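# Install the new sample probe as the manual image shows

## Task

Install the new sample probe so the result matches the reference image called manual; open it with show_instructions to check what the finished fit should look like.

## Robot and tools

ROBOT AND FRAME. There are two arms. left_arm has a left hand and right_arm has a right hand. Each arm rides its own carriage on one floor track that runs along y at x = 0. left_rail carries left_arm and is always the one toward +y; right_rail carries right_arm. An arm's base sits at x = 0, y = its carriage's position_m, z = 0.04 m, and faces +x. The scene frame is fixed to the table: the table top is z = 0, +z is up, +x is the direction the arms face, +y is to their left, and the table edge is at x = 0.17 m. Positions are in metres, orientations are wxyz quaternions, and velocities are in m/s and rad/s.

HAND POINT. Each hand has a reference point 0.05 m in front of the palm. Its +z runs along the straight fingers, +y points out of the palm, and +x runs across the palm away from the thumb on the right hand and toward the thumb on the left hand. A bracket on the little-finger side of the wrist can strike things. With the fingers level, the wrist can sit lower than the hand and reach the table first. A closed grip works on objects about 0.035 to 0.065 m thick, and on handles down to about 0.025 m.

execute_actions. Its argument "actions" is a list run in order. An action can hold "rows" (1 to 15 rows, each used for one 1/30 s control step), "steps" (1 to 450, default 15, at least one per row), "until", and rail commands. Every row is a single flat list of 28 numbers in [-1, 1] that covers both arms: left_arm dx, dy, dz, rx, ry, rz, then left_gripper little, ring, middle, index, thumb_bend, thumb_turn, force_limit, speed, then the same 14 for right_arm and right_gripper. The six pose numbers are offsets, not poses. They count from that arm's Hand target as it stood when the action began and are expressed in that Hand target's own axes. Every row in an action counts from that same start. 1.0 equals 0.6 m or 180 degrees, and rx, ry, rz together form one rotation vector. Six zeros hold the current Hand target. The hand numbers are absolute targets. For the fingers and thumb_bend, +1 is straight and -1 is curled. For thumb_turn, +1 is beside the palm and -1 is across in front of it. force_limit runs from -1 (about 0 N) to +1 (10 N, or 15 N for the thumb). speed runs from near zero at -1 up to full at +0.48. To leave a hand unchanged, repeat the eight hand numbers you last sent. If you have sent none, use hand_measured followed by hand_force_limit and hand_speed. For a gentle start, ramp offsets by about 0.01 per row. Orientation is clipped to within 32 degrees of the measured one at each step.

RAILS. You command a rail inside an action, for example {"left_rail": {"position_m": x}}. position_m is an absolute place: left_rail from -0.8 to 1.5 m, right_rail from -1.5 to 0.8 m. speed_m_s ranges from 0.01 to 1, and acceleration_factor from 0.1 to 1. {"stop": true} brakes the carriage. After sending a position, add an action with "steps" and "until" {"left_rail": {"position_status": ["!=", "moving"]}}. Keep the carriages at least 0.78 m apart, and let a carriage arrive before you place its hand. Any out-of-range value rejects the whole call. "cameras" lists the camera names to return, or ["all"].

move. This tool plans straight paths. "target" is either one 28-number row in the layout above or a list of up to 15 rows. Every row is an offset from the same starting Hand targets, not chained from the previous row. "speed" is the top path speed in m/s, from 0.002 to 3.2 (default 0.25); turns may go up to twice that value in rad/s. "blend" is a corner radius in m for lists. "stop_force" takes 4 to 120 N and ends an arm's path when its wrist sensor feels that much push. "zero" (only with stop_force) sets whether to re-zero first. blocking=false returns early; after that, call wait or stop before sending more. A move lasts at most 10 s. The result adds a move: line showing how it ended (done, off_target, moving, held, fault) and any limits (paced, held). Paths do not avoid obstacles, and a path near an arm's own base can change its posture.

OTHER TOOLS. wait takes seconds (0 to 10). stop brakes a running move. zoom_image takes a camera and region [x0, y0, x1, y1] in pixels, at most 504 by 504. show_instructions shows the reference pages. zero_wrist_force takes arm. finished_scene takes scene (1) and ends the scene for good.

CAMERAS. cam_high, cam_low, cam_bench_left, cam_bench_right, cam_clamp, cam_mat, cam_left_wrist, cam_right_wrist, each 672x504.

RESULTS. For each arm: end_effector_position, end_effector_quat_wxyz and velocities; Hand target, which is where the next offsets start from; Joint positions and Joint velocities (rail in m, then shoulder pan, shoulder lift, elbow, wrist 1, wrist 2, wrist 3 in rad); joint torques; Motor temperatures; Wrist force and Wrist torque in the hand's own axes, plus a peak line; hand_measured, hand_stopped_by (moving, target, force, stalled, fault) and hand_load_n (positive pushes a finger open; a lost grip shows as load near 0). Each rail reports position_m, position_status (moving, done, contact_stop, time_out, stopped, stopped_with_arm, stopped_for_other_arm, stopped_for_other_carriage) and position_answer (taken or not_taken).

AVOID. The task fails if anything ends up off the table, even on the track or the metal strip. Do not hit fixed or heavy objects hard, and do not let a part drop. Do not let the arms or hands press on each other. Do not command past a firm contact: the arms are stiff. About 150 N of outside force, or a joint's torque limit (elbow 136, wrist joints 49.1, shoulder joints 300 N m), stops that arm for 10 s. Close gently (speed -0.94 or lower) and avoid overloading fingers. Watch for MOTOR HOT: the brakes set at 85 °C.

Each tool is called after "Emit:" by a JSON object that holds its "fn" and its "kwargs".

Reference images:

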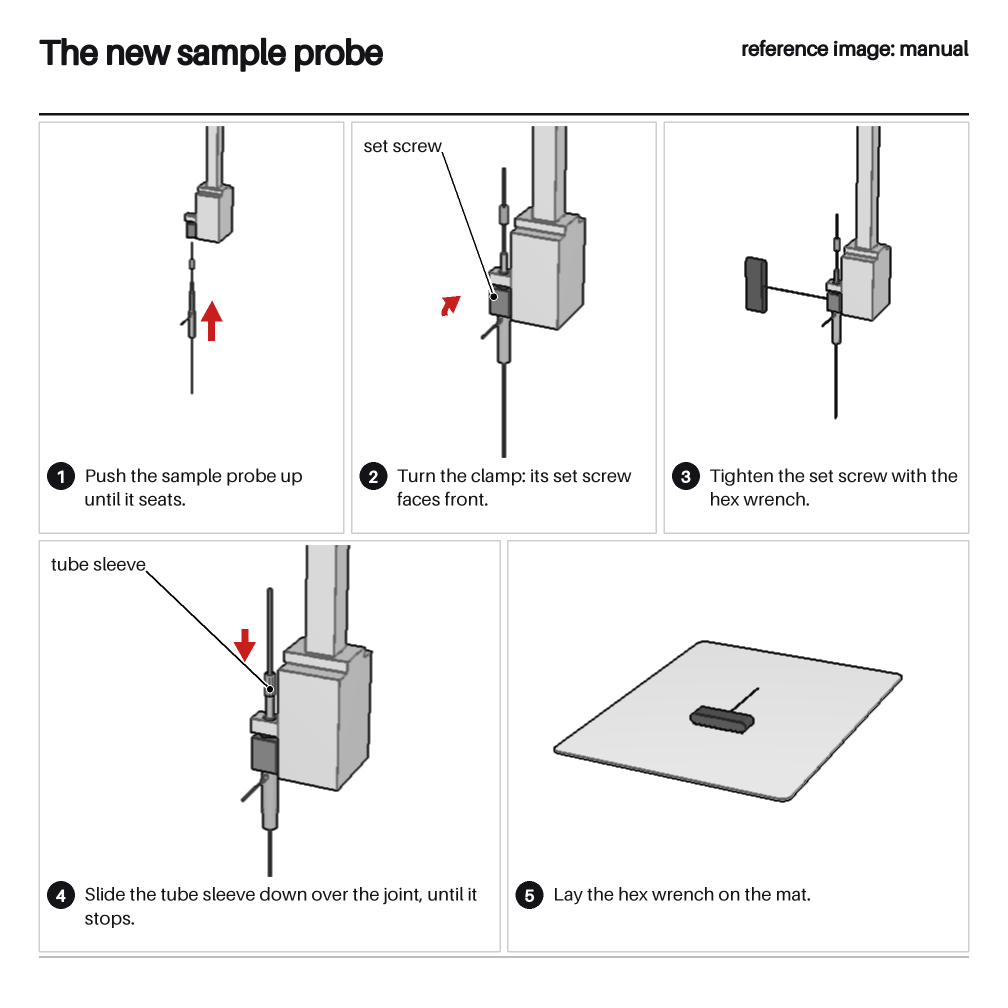

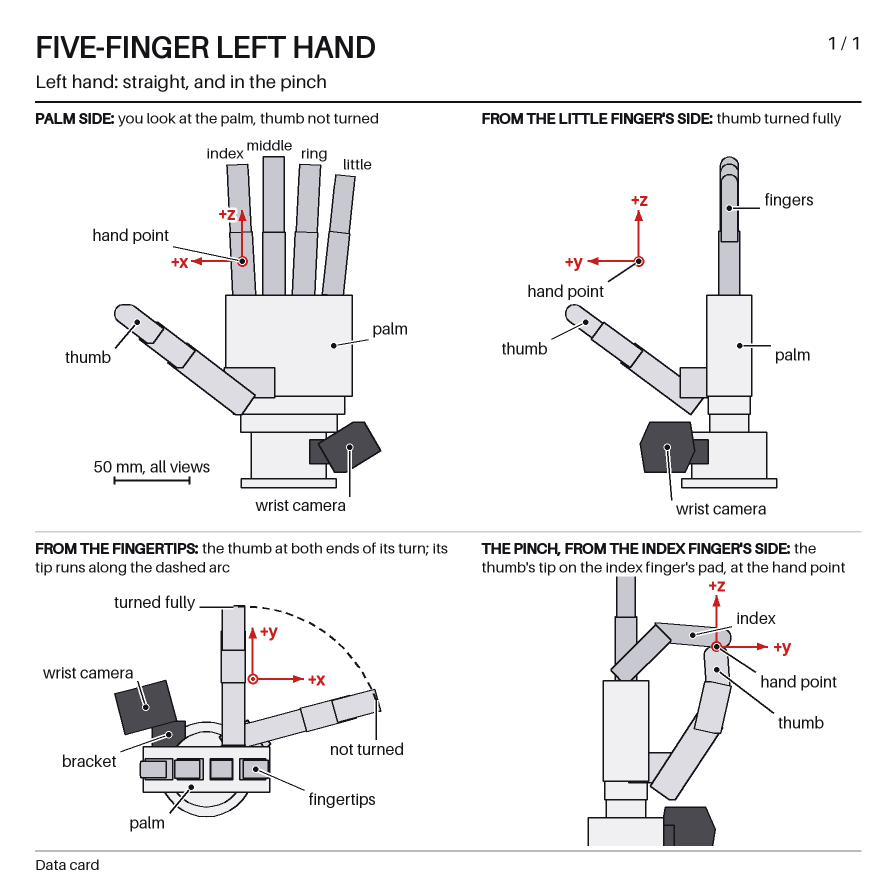

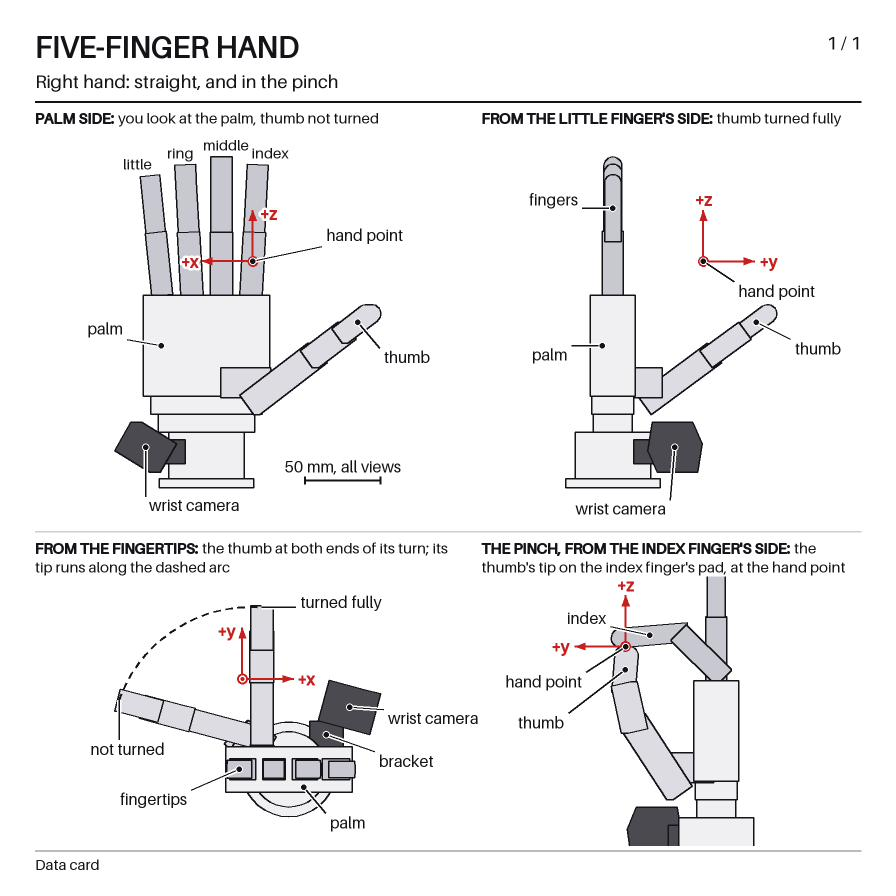

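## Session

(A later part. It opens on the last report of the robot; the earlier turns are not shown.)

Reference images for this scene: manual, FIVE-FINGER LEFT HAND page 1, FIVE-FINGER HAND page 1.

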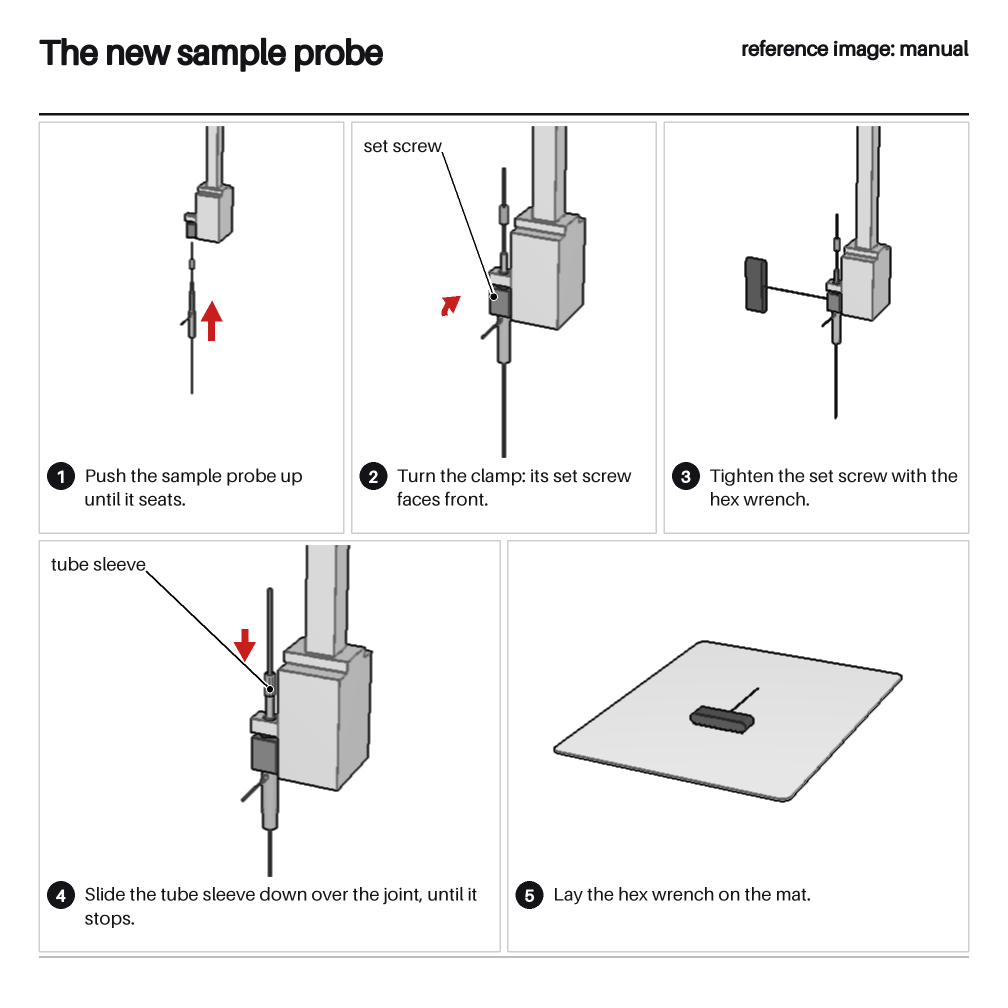

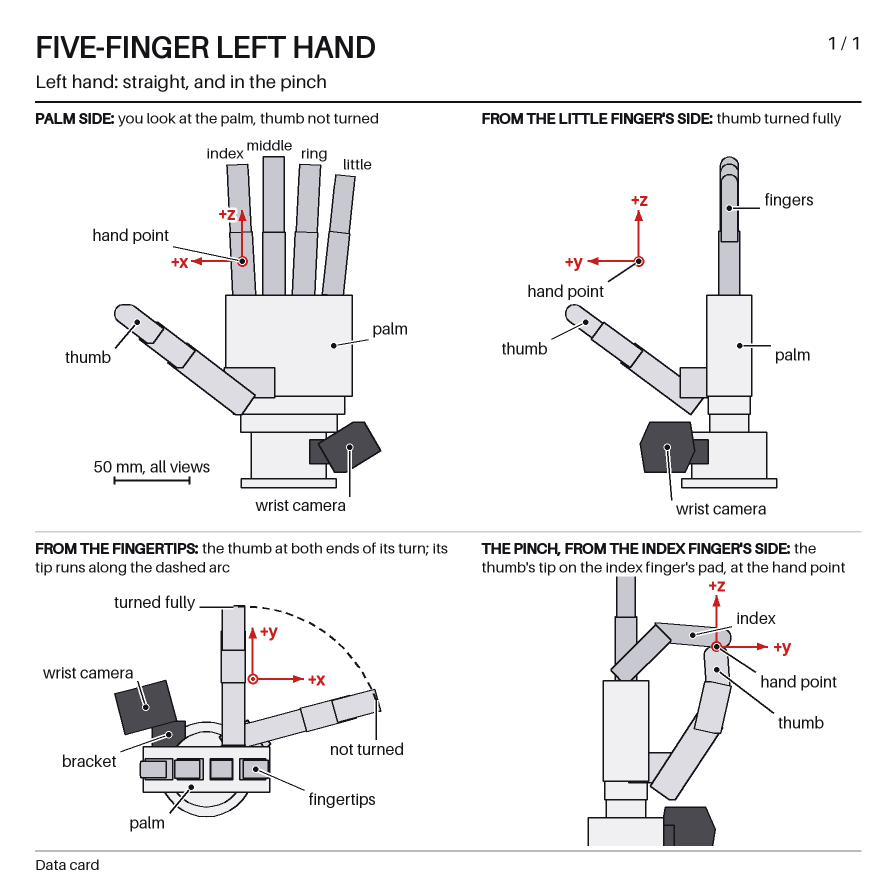

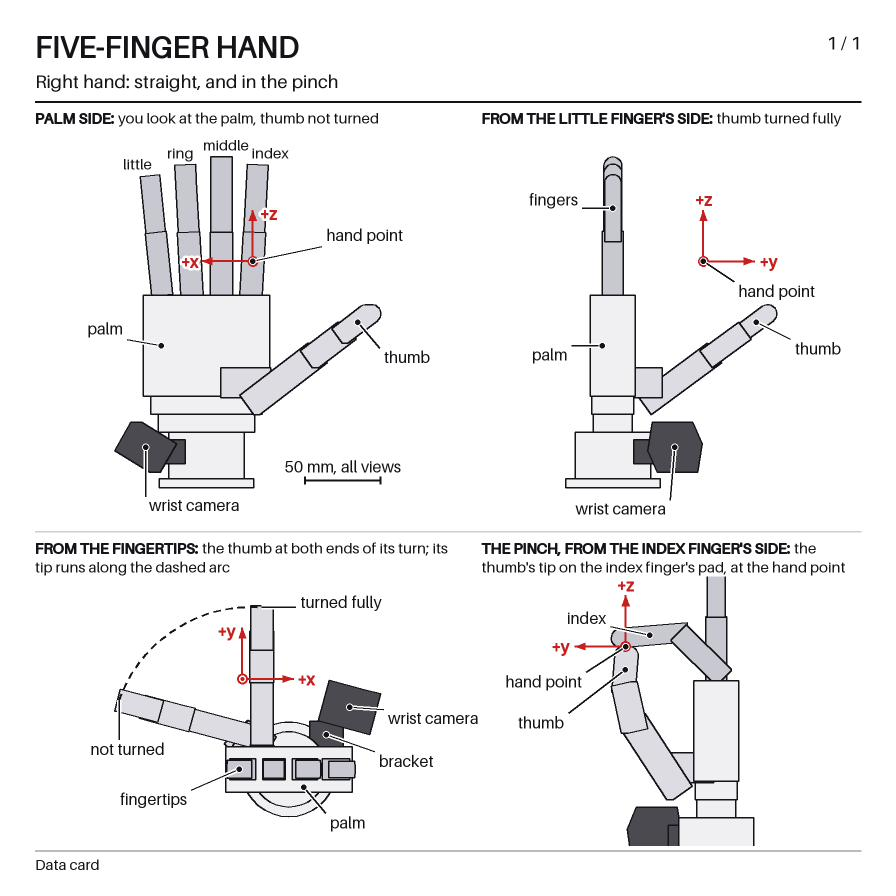

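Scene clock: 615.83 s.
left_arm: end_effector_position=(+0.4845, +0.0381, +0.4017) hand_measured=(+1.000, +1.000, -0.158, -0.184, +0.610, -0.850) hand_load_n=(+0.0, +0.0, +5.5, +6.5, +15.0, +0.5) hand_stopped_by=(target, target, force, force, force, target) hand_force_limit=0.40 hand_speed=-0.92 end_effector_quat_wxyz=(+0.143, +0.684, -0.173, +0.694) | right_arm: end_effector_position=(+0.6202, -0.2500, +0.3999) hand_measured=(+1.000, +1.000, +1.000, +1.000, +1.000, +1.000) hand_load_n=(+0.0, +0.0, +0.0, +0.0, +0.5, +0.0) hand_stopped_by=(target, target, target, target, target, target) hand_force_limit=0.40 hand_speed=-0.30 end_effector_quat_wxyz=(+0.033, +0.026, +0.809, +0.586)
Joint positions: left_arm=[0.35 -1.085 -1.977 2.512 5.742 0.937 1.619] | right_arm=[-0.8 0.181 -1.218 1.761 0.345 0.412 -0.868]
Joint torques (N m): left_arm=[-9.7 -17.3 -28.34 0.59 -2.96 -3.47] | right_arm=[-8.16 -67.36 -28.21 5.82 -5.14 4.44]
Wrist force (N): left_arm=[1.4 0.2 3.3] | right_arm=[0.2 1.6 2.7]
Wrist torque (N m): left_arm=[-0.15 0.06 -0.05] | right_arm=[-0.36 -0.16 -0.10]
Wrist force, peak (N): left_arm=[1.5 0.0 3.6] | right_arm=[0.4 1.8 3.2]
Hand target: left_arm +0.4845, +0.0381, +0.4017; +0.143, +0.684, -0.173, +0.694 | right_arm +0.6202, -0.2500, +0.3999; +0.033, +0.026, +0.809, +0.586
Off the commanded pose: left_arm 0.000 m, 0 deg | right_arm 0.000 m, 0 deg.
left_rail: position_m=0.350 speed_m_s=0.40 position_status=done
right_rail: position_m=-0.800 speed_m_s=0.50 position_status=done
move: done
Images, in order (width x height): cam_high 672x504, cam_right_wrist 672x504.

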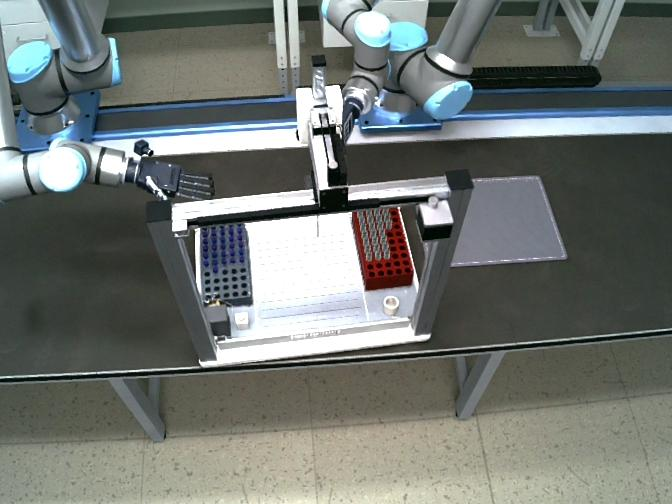

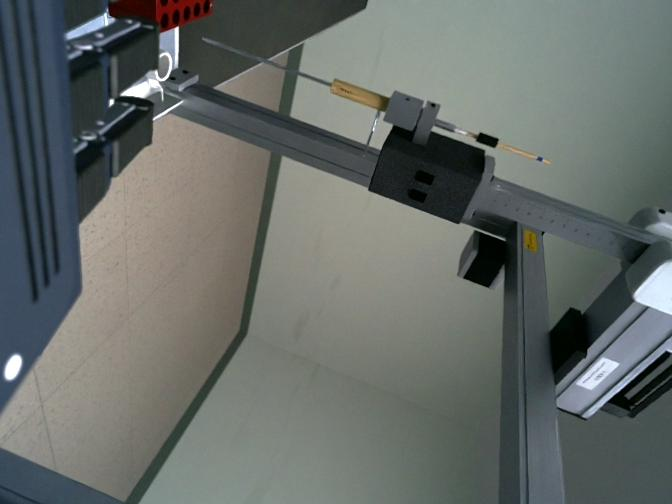

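Emit:
{"fn": "move", "kwargs": {"target": [0.01475,-0.43525,-0.1814,0,0,0,1,1,-0.6,-0.6,0.25,-0.85,0.4,-0.92,0.07192,0.08925,0.0525,-0.0583,0.1002,0.4983,1,1,1,0.15,0,-1,0.0,0.0], "speed": 0.25, "cameras": ["cam_high","cam_clamp","cam_left_wrist","cam_right_wrist"]}}

Scene clock: 621.57 s.
left_arm: end_effector_position=(+0.5000, +0.3200, +0.4216) hand_measured=(+1.000, +1.000, -0.158, -0.184, +0.610, -0.850) hand_load_n=(+0.0, +0.0, +5.5, +6.5, +15.0, +0.0) hand_stopped_by=(target, target, force, force, force, target) hand_force_limit=0.40 hand_speed=-0.92 end_effector_quat_wxyz=(+0.143, +0.684, -0.173, +0.694) | right_arm: end_effector_position=(+0.5801, -0.2000, +0.4401) hand_measured=(+1.000, +1.000, +1.000, +0.150, +0.000, -1.000) hand_load_n=(+0.0, +0.0, +0.0, +0.0, +0.0, +0.5) hand_stopped_by=(target, target, target, target, target, target) hand_force_limit=0.00 hand_speed=0.00 end_effector_quat_wxyz=(+0.500, -0.500, -0.500, -0.500)
Joint positions: left_arm=[0.35 -0.117 -1.962 2.464 5.776 1.906 1.613] | right_arm=[-0.8 0.283 -1.452 1.882 -0.43 0.284 1.572]
Joint torques (N m): left_arm=[14.92 8.91 -44.14 -4.32 3.1 -1.56] | right_arm=[10.46 -54.05 -34.3 -4.32 3.35 3.44]
Wrist force (N): left_arm=[1.4 0.1 3.6] | right_arm=[1.9 0.5 2.6]
Wrist torque (N m): left_arm=[-0.19 0.12 0.17] | right_arm=[-0.08 -0.07 -0.11]
Wrist force, peak (N): left_arm=[1.5 0.1 4.1] | right_arm=[2.4 1.3 3.5]
Hand target: left_arm +0.5000, +0.3200, +0.4216; +0.143, +0.684, -0.173, +0.694 | right_arm +0.5801, -0.2000, +0.4401; +0.500, -0.500, -0.500, -0.500
Off the commanded pose: left_arm 0.000 m, 0 deg | right_arm 0.000 m, 0 deg.
left_rail: position_m=0.350 speed_m_s=0.40 position_status=done
right_rail: position_m=-0.800 speed_m_s=0.50 position_status=done
move: done
Images, in order (width x height): cam_high 672x504, cam_clamp 672x504, cam_left_wrist 672x504, cam_right_wrist 672x504.

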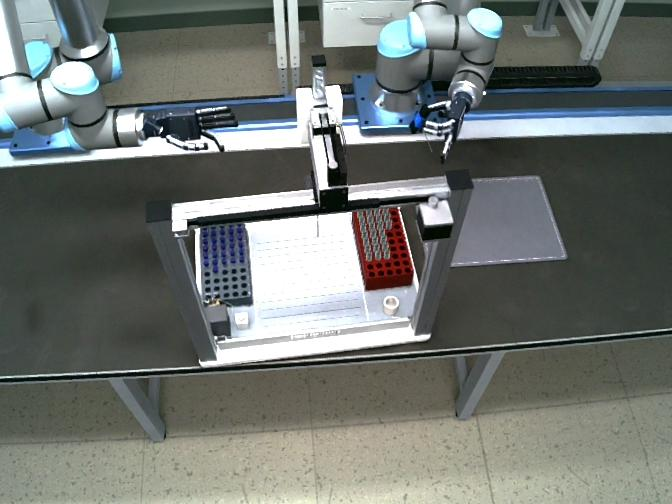

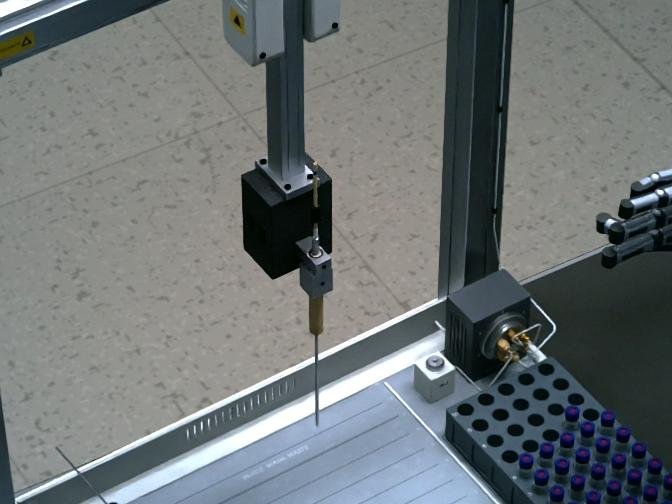

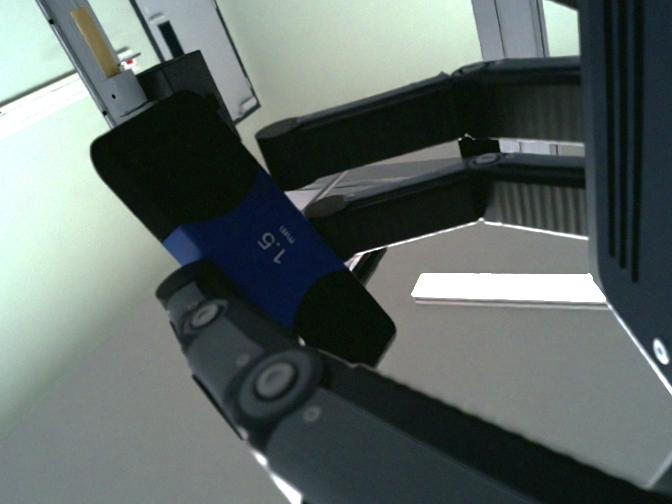

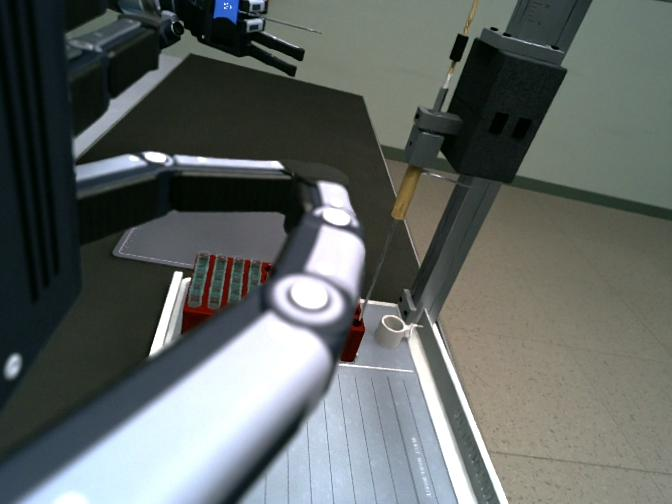

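Emit:
{"fn": "move", "kwargs": {"target": [0,0,0,0,0,0,1,1,-0.6,-0.6,0.25,-0.85,0.4,-0.92,-0.0058,0.05,0.3933,0,0,0,1,1,1,0.15,0,-1,0.0,0.0], "speed": 0.18, "cameras": ["cam_clamp","cam_right_wrist"]}}

Scene clock: 623.67 s.
left_arm: end_effector_position=(+0.5000, +0.3200, +0.4216) hand_measured=(+1.000, +1.000, -0.158, -0.184, +0.610, -0.850) hand_load_n=(+0.0, +0.0, +5.0, +6.5, +15.0, +0.0) hand_stopped_by=(target, target, force, force, force, target) hand_force_limit=0.40 hand_speed=-0.92 end_effector_quat_wxyz=(+0.143, +0.684, -0.173, +0.694) | right_arm: end_effector_position=(+0.6102, +0.0359, +0.4366) hand_measured=(+1.000, +1.000, +1.000, +0.150, +0.000, -1.000) hand_load_n=(+0.0, +0.0, +0.0, +0.0, +0.0, +0.0) hand_stopped_by=(target, target, target, target, target, target) hand_force_limit=0.00 hand_speed=0.00 end_effector_quat_wxyz=(+0.500, -0.500, -0.500, -0.500)
Joint positions: left_arm=[0.35 -0.117 -1.962 2.464 5.776 1.906 1.613] | right_arm=[-0.8 0.58 -1.176 1.531 -0.356 0.581 1.572]
Joint torques (N m): left_arm=[15.05 7.43 -44.92 -4.22 2.98 2.67] | right_arm=[10.63 -55.49 -50.07 2.49 3.73 -3.94]
Wrist force (N): left_arm=[1.5 -0.1 3.5] | right_arm=[1.5 -0.1 2.9]
Wrist torque (N m): left_arm=[-0.22 0.11 0.19] | right_arm=[-0.13 0.03 0.12]
Wrist force, peak (N): left_arm=[1.7 0.0 4.0] | right_arm=[1.4 0.3 4.6]
Hand target: left_arm +0.5000, +0.3200, +0.4216; +0.143, +0.684, -0.173, +0.694 | right_arm +0.6102, +0.0360, +0.4366; +0.500, -0.500, -0.500, -0.500
Off the commanded pose: left_arm 0.000 m, 0 deg | right_arm 0.000 m, 0 deg.
left_rail: position_m=0.350 speed_m_s=0.40 position_status=done
right_rail: position_m=-0.800 speed_m_s=0.50 position_status=done
move: done
Images, in order (width x height): cam_clamp 672x504, cam_right_wrist 672x504.

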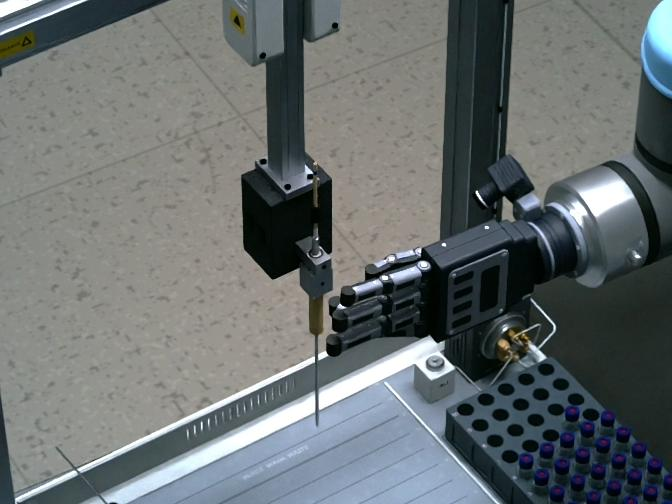

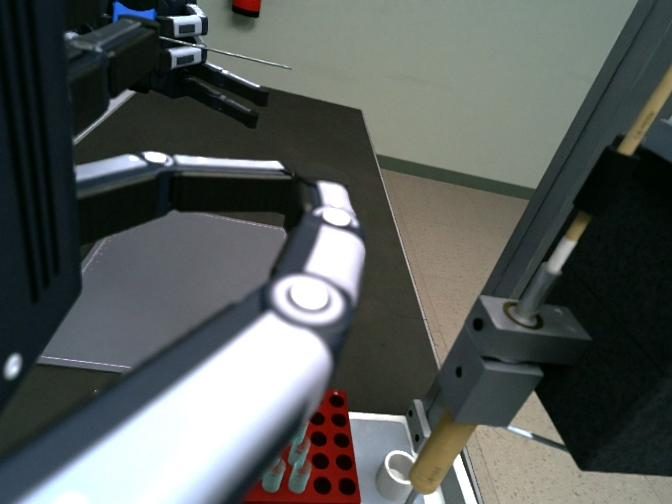

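Emit:
{"fn": "zoom_image", "kwargs": {"camera": "cam_right_wrist", "region": [60, 100, 420, 370]}}

Emit:
{"fn": "zoom_image", "kwargs": {"camera": "cam_clamp", "region": [290, 130, 450, 370]}}

Scaled by 1.400 from the camera's 672x504 image, which has a finer 960x720 frame.

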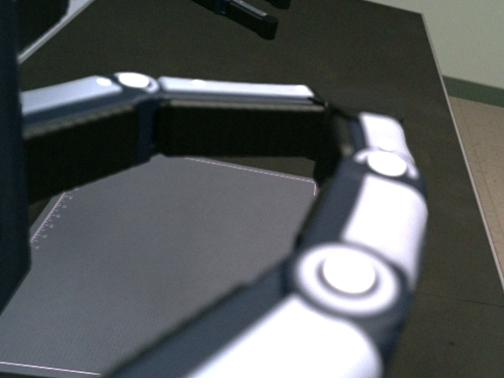

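Scaled by 2.100 from the camera's 672x504 image, which has a finer 960x720 frame.

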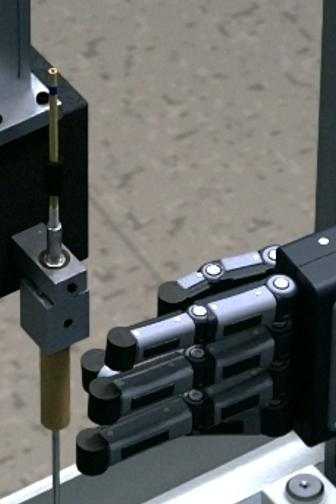

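Emit:
{"fn": "zoom_image", "kwargs": {"camera": "cam_clamp", "region": [320, 240, 440, 360]}}

Scaled by 4.200 from the camera's 672x504 image, which has a finer 960x720 frame.

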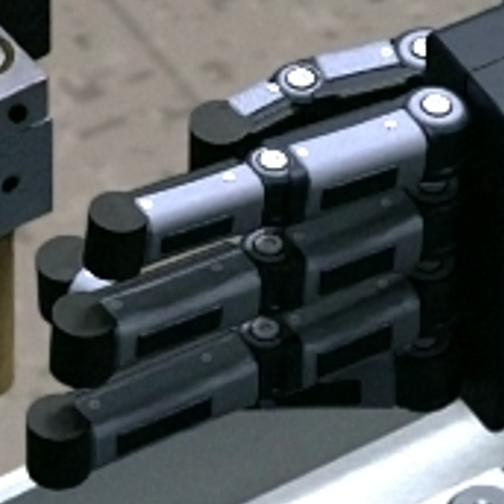

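Emit:
{"fn": "move", "kwargs": {"target": [0,0,0,0,0,0,1,1,-0.6,-0.6,0.25,-0.85,0.4,-0.92,0.0333,0.0333,0,0,0,0,1,1,1,0.15,0,-1,0.0,0.0], "speed": 0.1, "cameras": ["cam_clamp","cam_right_wrist"]}}

Emit:
{"fn": "zoom_image", "kwargs": {"camera": "cam_clamp", "region": [280, 160, 440, 340]}}

Scene clock: 626.43 s.
left_arm: end_effector_position=(+0.5000, +0.3200, +0.4216) hand_measured=(+1.000, +1.000, -0.158, -0.184, +0.610, -0.850) hand_load_n=(+0.0, +0.0, +5.5, +6.5, +15.0, +0.5) hand_stopped_by=(target, target, force, force, force, target) hand_force_limit=0.40 hand_speed=-0.92 end_effector_quat_wxyz=(+0.143, +0.684, -0.173, +0.694) | right_arm: end_effector_position=(+0.6302, +0.0359, +0.4565) hand_measured=(+1.000, +1.000, +1.000, +0.150, +0.000, -1.000) hand_load_n=(+0.0, +0.0, +0.0, +0.0, +0.0, +0.0) hand_stopped_by=(target, target, target, target, target, target) hand_force_limit=0.00 hand_speed=0.00 end_effector_quat_wxyz=(+0.500, -0.500, -0.500, -0.500)
Joint positions: left_arm=[0.35 -0.117 -1.962 2.464 5.776 1.906 1.613] | right_arm=[-0.8 0.566 -1.164 1.478 -0.314 0.567 1.573]
Joint torques (N m): left_arm=[13.61 9.26 -45.3 -4.14 3.21 2.78] | right_arm=[-9.9 -59.13 -51.49 2.65 -3.91 -3.92]
Wrist force (N): left_arm=[1.4 -0.1 3.7] | right_arm=[1.5 0.1 2.9]
Wrist torque (N m): left_arm=[-0.23 0.13 0.19] | right_arm=[-0.08 0.00 0.04]
Wrist force, peak (N): left_arm=[1.5 0.1 4.1] | right_arm=[1.6 0.2 3.4]
Hand target: left_arm +0.5000, +0.3200, +0.4216; +0.143, +0.684, -0.173, +0.694 | right_arm +0.6302, +0.0359, +0.4566; +0.500, -0.500, -0.500, -0.500
Off the commanded pose: left_arm 0.000 m, 0 deg | right_arm 0.000 m, 0 deg.
left_rail: position_m=0.350 speed_m_s=0.40 position_status=done
right_rail: position_m=-0.800 speed_m_s=0.50 position_status=done
move: done
Images, in order (width x height): cam_clamp 672x504, cam_right_wrist 672x504.

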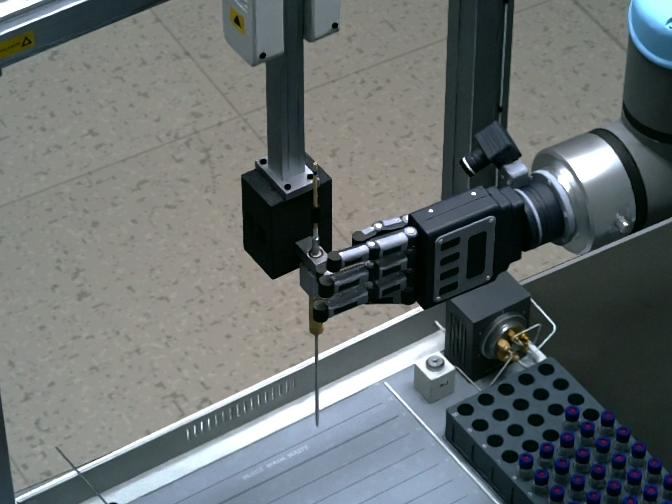

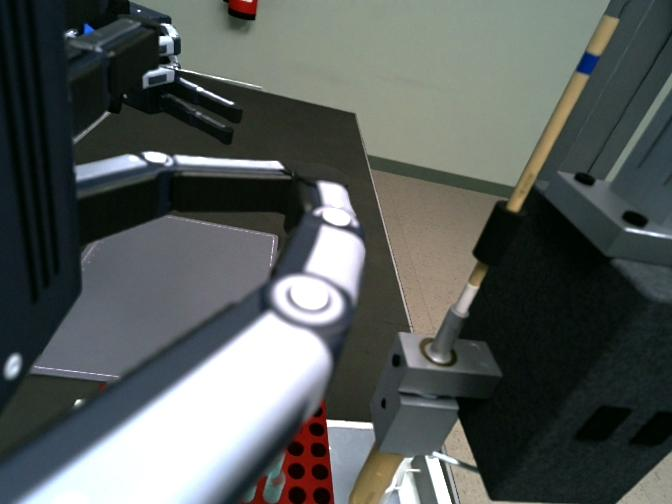

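Scaled by 2.800 from the camera's 672x504 image, which has a finer 960x720 frame.

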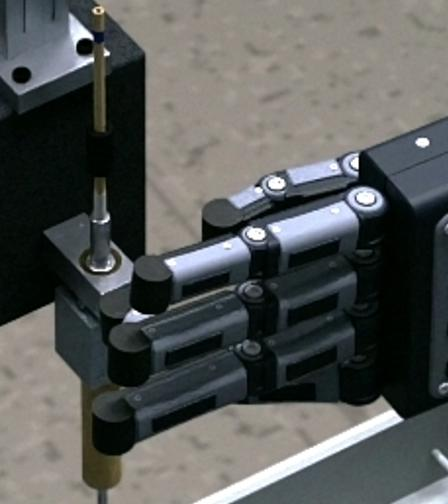

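Emit:
{"fn": "move", "kwargs": {"target": [0,0,0,0,0,0,1,1,-0.6,-0.6,0.25,-0.85,0.4,-0.92,0.01,0.0333,-0.0133,0,0,0,1,1,1,0.15,0,-1,0.0,0.0], "speed": 0.08, "cameras": ["cam_clamp","cam_right_wrist"]}}

Emit:
{"fn": "zoom_image", "kwargs": {"camera": "cam_clamp", "region": [280, 160, 400, 300]}}

Emit:
{"fn": "zoom_image", "kwargs": {"camera": "cam_right_wrist", "region": [240, 100, 560, 340]}}

Scene clock: 628.07 s.
left_arm: end_effector_position=(+0.5000, +0.3200, +0.4216) hand_measured=(+1.000, +1.000, -0.158, -0.184, +0.610, -0.850) hand_load_n=(+0.0, +0.0, +5.5, +6.5, +15.0, +0.0) hand_stopped_by=(target, target, force, force, force, target) hand_force_limit=0.40 hand_speed=-0.92 end_effector_quat_wxyz=(+0.143, +0.684, -0.173, +0.694) | right_arm: end_effector_position=(+0.6501, +0.0280, +0.4625) hand_measured=(+1.000, +1.000, +1.000, +0.150, +0.000, -1.000) hand_load_n=(+0.0, +0.0, +0.0, +0.0, +0.0, +0.0) hand_stopped_by=(target, target, target, target, target, target) hand_force_limit=0.00 hand_speed=0.00 end_effector_quat_wxyz=(+0.500, -0.500, -0.500, -0.500)
Joint positions: left_arm=[0.35 -0.117 -1.962 2.464 5.776 1.906 1.613] | right_arm=[-0.8 0.544 -1.153 1.451 -0.298 0.545 1.572]
Joint torques (N m): left_arm=[12.78 6.98 -45.21 -4.07 3.38 2.37] | right_arm=[-8.71 -59 -49.86 2.45 -3.94 0.84]
Wrist force (N): left_arm=[1.3 0.0 3.5] | right_arm=[1.4 0.2 2.9]
Wrist torque (N m): left_arm=[-0.21 0.14 0.18] | right_arm=[-0.08 0.03 0.10]
Wrist force, peak (N): left_arm=[1.6 0.1 4.1] | right_arm=[1.9 0.4 3.4]
Hand target: left_arm +0.5000, +0.3200, +0.4216; +0.143, +0.684, -0.173, +0.694 | right_arm +0.6502, +0.0279, +0.4625; +0.500, -0.500, -0.500, -0.500
Off the commanded pose: left_arm 0.000 m, 0 deg | right_arm 0.000 m, 0 deg.
left_rail: position_m=0.350 speed_m_s=0.40 position_status=done
right_rail: position_m=-0.800 speed_m_s=0.50 position_status=done
move: done
Images, in order (width x height): cam_clamp 672x504, cam_right_wrist 672x504.

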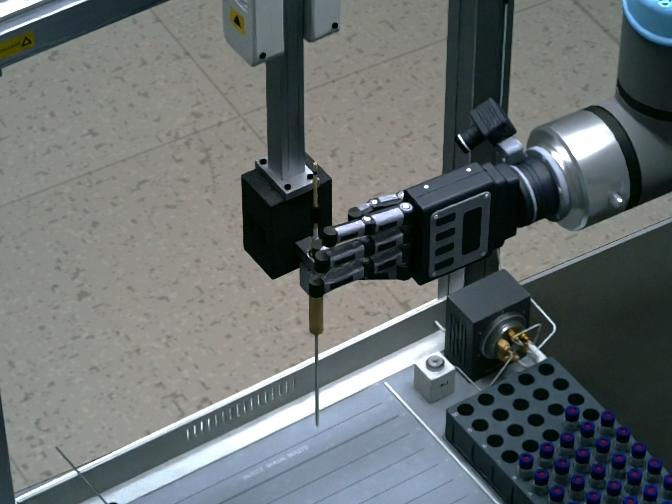

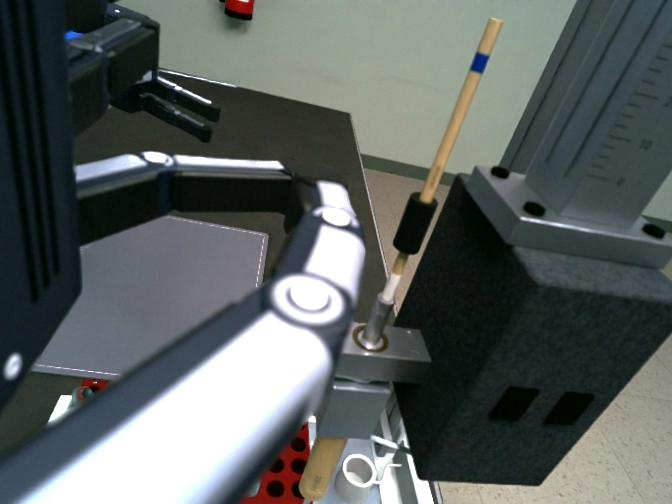

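Scaled by 3.600 from the camera's 672x504 image, which has a finer 960x720 frame.

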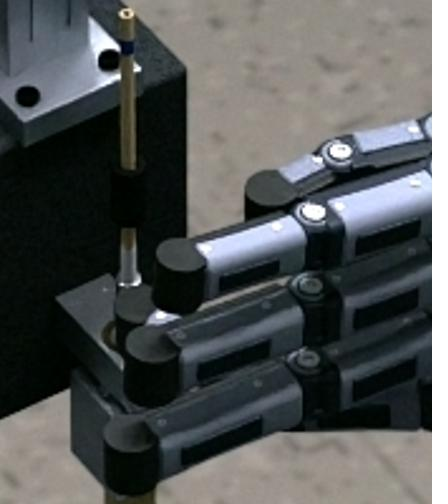

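Scaled by 1.575 from the camera's 672x504 image, which has a finer 960x720 frame.

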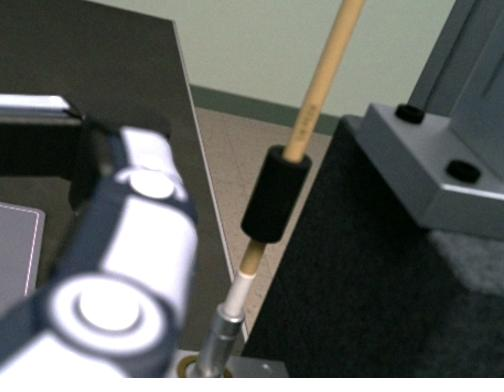

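Emit:
{"fn": "move", "kwargs": {"target": [0,0,0,0,0,0,1,1,-0.6,-0.6,0.25,-0.85,0.4,-0.92,0.0033,0.0233,0,0,0,0,1,1,1,0.15,0,-1,0.0,0.0], "speed": 0.06, "cameras": ["cam_clamp","cam_right_wrist"]}}

Emit:
{"fn": "zoom_image", "kwargs": {"camera": "cam_clamp", "region": [290, 150, 380, 255]}}

Emit:
{"fn": "zoom_image", "kwargs": {"camera": "cam_right_wrist", "region": [240, 120, 480, 300]}}

Scene clock: 629.53 s.
left_arm: end_effector_position=(+0.5000, +0.3200, +0.4216) hand_measured=(+1.000, +1.000, -0.158, -0.184, +0.610, -0.850) hand_load_n=(+0.0, +0.0, +5.5, +6.5, +15.0, +0.5) hand_stopped_by=(target, target, force, force, force, target) hand_force_limit=0.40 hand_speed=-0.92 end_effector_quat_wxyz=(+0.143, +0.684, -0.173, +0.694) | right_arm: end_effector_position=(+0.6641, +0.0279, +0.4645) hand_measured=(+1.000, +1.000, +1.000, +0.150, +0.000, -1.000) hand_load_n=(+0.0, +0.0, +0.0, +0.0, +0.0, +0.0) hand_stopped_by=(target, target, target, target, target, target) hand_force_limit=0.00 hand_speed=0.00 end_effector_quat_wxyz=(+0.500, -0.500, -0.500, -0.500)
Joint positions: left_arm=[0.35 -0.117 -1.962 2.464 5.776 1.906 1.613] | right_arm=[-0.8 0.535 -1.138 1.424 -0.287 0.536 1.572]
Joint torques (N m): left_arm=[13.47 7.47 -45.23 -4.16 3.22 2.79] | right_arm=[-9.82 -62.63 -50.2 2.69 -3.61 -0.55]
Wrist force (N): left_arm=[1.5 -0.2 3.9] | right_arm=[1.7 0.0 3.4]
Wrist torque (N m): left_arm=[-0.26 0.10 0.20] | right_arm=[-0.12 -0.01 0.11]
Wrist force, peak (N): left_arm=[1.8 -0.1 4.0] | right_arm=[1.8 0.3 3.5]
Hand target: left_arm +0.5000, +0.3200, +0.4216; +0.143, +0.684, -0.173, +0.694 | right_arm +0.6642, +0.0279, +0.4645; +0.500, -0.500, -0.500, -0.500
Off the commanded pose: left_arm 0.000 m, 0 deg | right_arm 0.000 m, 0 deg.
left_rail: position_m=0.350 speed_m_s=0.40 position_status=done
right_rail: position_m=-0.800 speed_m_s=0.50 position_status=done
move: done
Images, in order (width x height): cam_clamp 672x504, cam_right_wrist 672x504.

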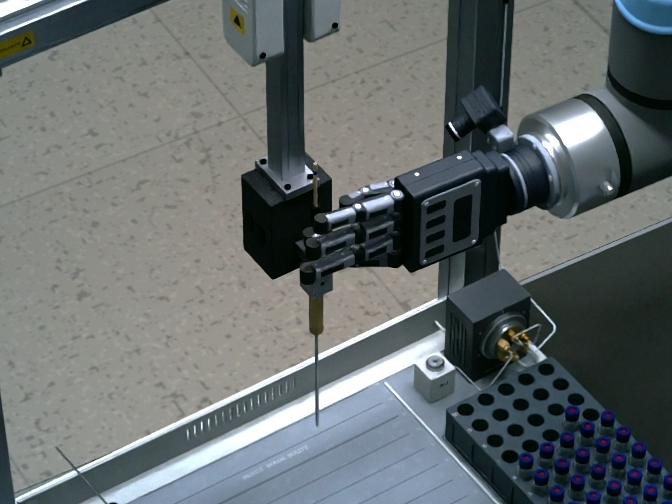

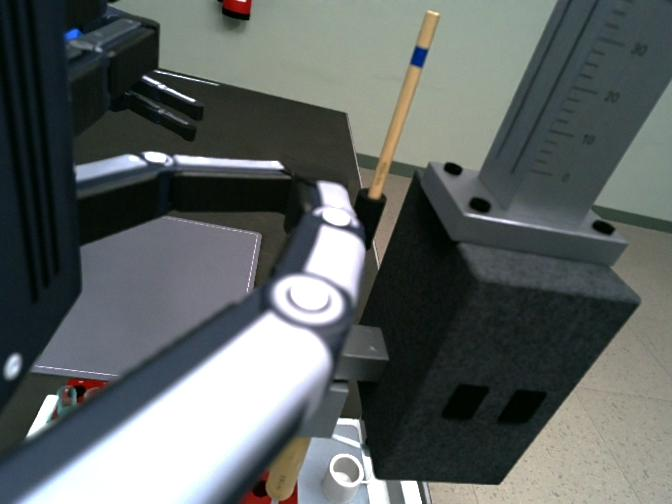

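Scaled by 4.800 from the camera's 672x504 image, which has a finer 960x720 frame.

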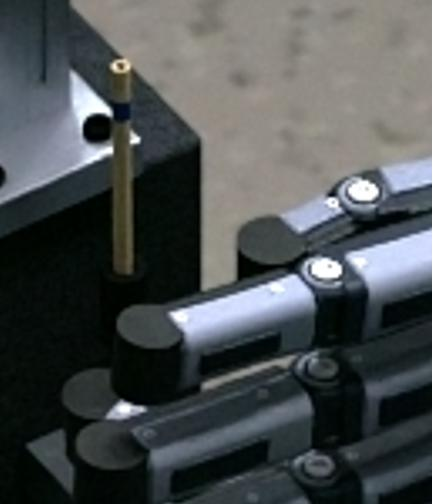

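Scaled by 2.100 from the camera's 672x504 image, which has a finer 960x720 frame.

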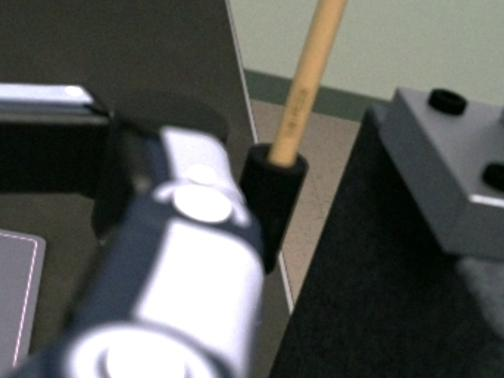

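Emit:
{"fn": "move", "kwargs": {"target": [0,0,0,0,0,0,1,1,-0.6,-0.6,0.25,-0.85,0.4,-0.92,-0.0058,0.0183,0.0025,0,0,0,1,1,1,0.15,0,-1,0.0,0.0], "speed": 0.03, "cameras": ["cam_clamp","cam_right_wrist"]}}

Emit:
{"fn": "zoom_image", "kwargs": {"camera": "cam_clamp", "region": [280, 150, 370, 255]}}

Emit:
{"fn": "zoom_image", "kwargs": {"camera": "cam_right_wrist", "region": [240, 120, 480, 300]}}

Scene clock: 631.07 s.
left_arm: end_effector_position=(+0.5000, +0.3200, +0.4216) hand_measured=(+1.000, +1.000, -0.158, -0.184, +0.610, -0.850) hand_load_n=(+0.0, +0.0, +5.5, +6.0, +15.0, +0.0) hand_stopped_by=(target, target, force, force, force, target) hand_force_limit=0.40 hand_speed=-0.92 end_effector_quat_wxyz=(+0.143, +0.684, -0.173, +0.694) | right_arm: end_effector_position=(+0.6751, +0.0294, +0.4610) hand_measured=(+1.000, +1.000, +1.000, +0.150, +0.000, -1.000) hand_load_n=(+0.0, +0.0, +0.0, +0.0, +0.0, +0.0) hand_stopped_by=(target, target, target, target, target, target) hand_force_limit=0.00 hand_speed=0.00 end_effector_quat_wxyz=(+0.500, -0.500, -0.500, -0.500)
Joint positions: left_arm=[0.35 -0.117 -1.962 2.464 5.776 1.906 1.613] | right_arm=[-0.8 0.53 -1.121 1.406 -0.286 0.531 1.572]
Joint torques (N m): left_arm=[14.29 8.42 -44.87 -3.95 3.15 2.75] | right_arm=[-8.17 -60.41 -50.39 2.54 -3.6 -3.1]
Wrist force (N): left_arm=[1.9 0.1 3.7] | right_arm=[1.5 0.1 3.6]
Wrist torque (N m): left_arm=[-0.20 0.07 0.21] | right_arm=[-0.10 0.02 0.09]
Wrist force, peak (N): left_arm=[1.6 0.2 4.2] | right_arm=[1.3 0.1 3.8]
Hand target: left_arm +0.5000, +0.3200, +0.4216; +0.143, +0.684, -0.173, +0.694 | right_arm +0.6751, +0.0294, +0.4610; +0.500, -0.500, -0.500, -0.500
Off the commanded pose: left_arm 0.000 m, 0 deg | right_arm 0.000 m, 0 deg.
left_rail: position_m=0.350 speed_m_s=0.40 position_status=done
right_rail: position_m=-0.800 speed_m_s=0.50 position_status=done
move: done
Images, in order (width x height): cam_clamp 672x504, cam_right_wrist 672x504.

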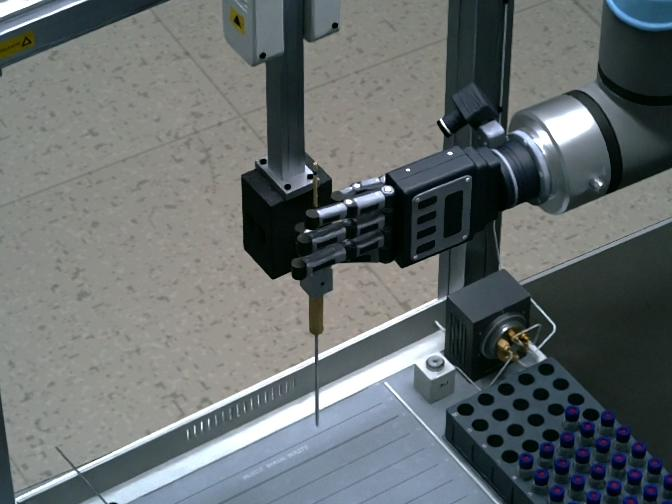

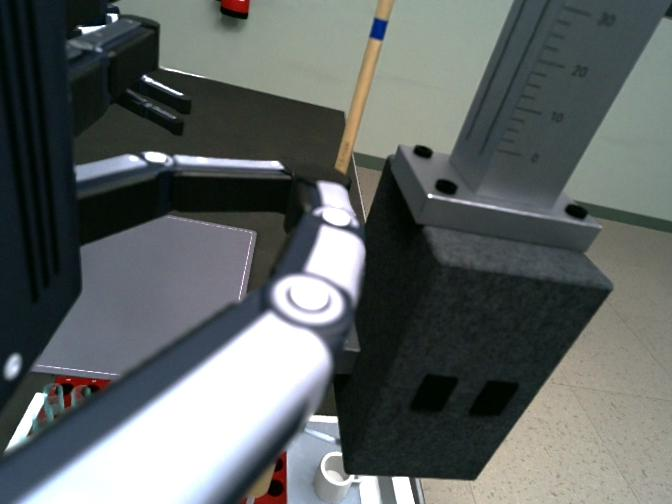

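Scaled by 4.800 from the camera's 672x504 image, which has a finer 960x720 frame.

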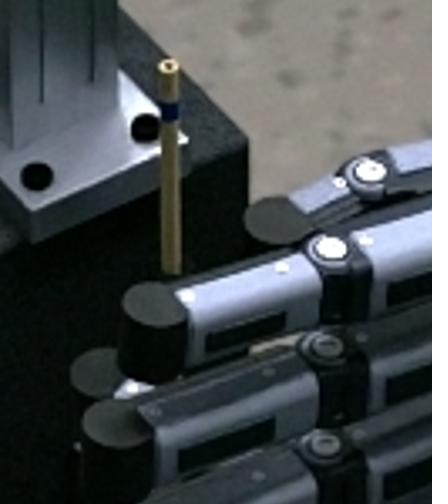

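Scaled by 2.100 from the camera's 672x504 image, which has a finer 960x720 frame.

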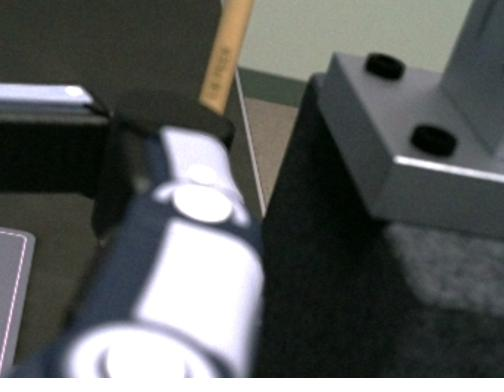

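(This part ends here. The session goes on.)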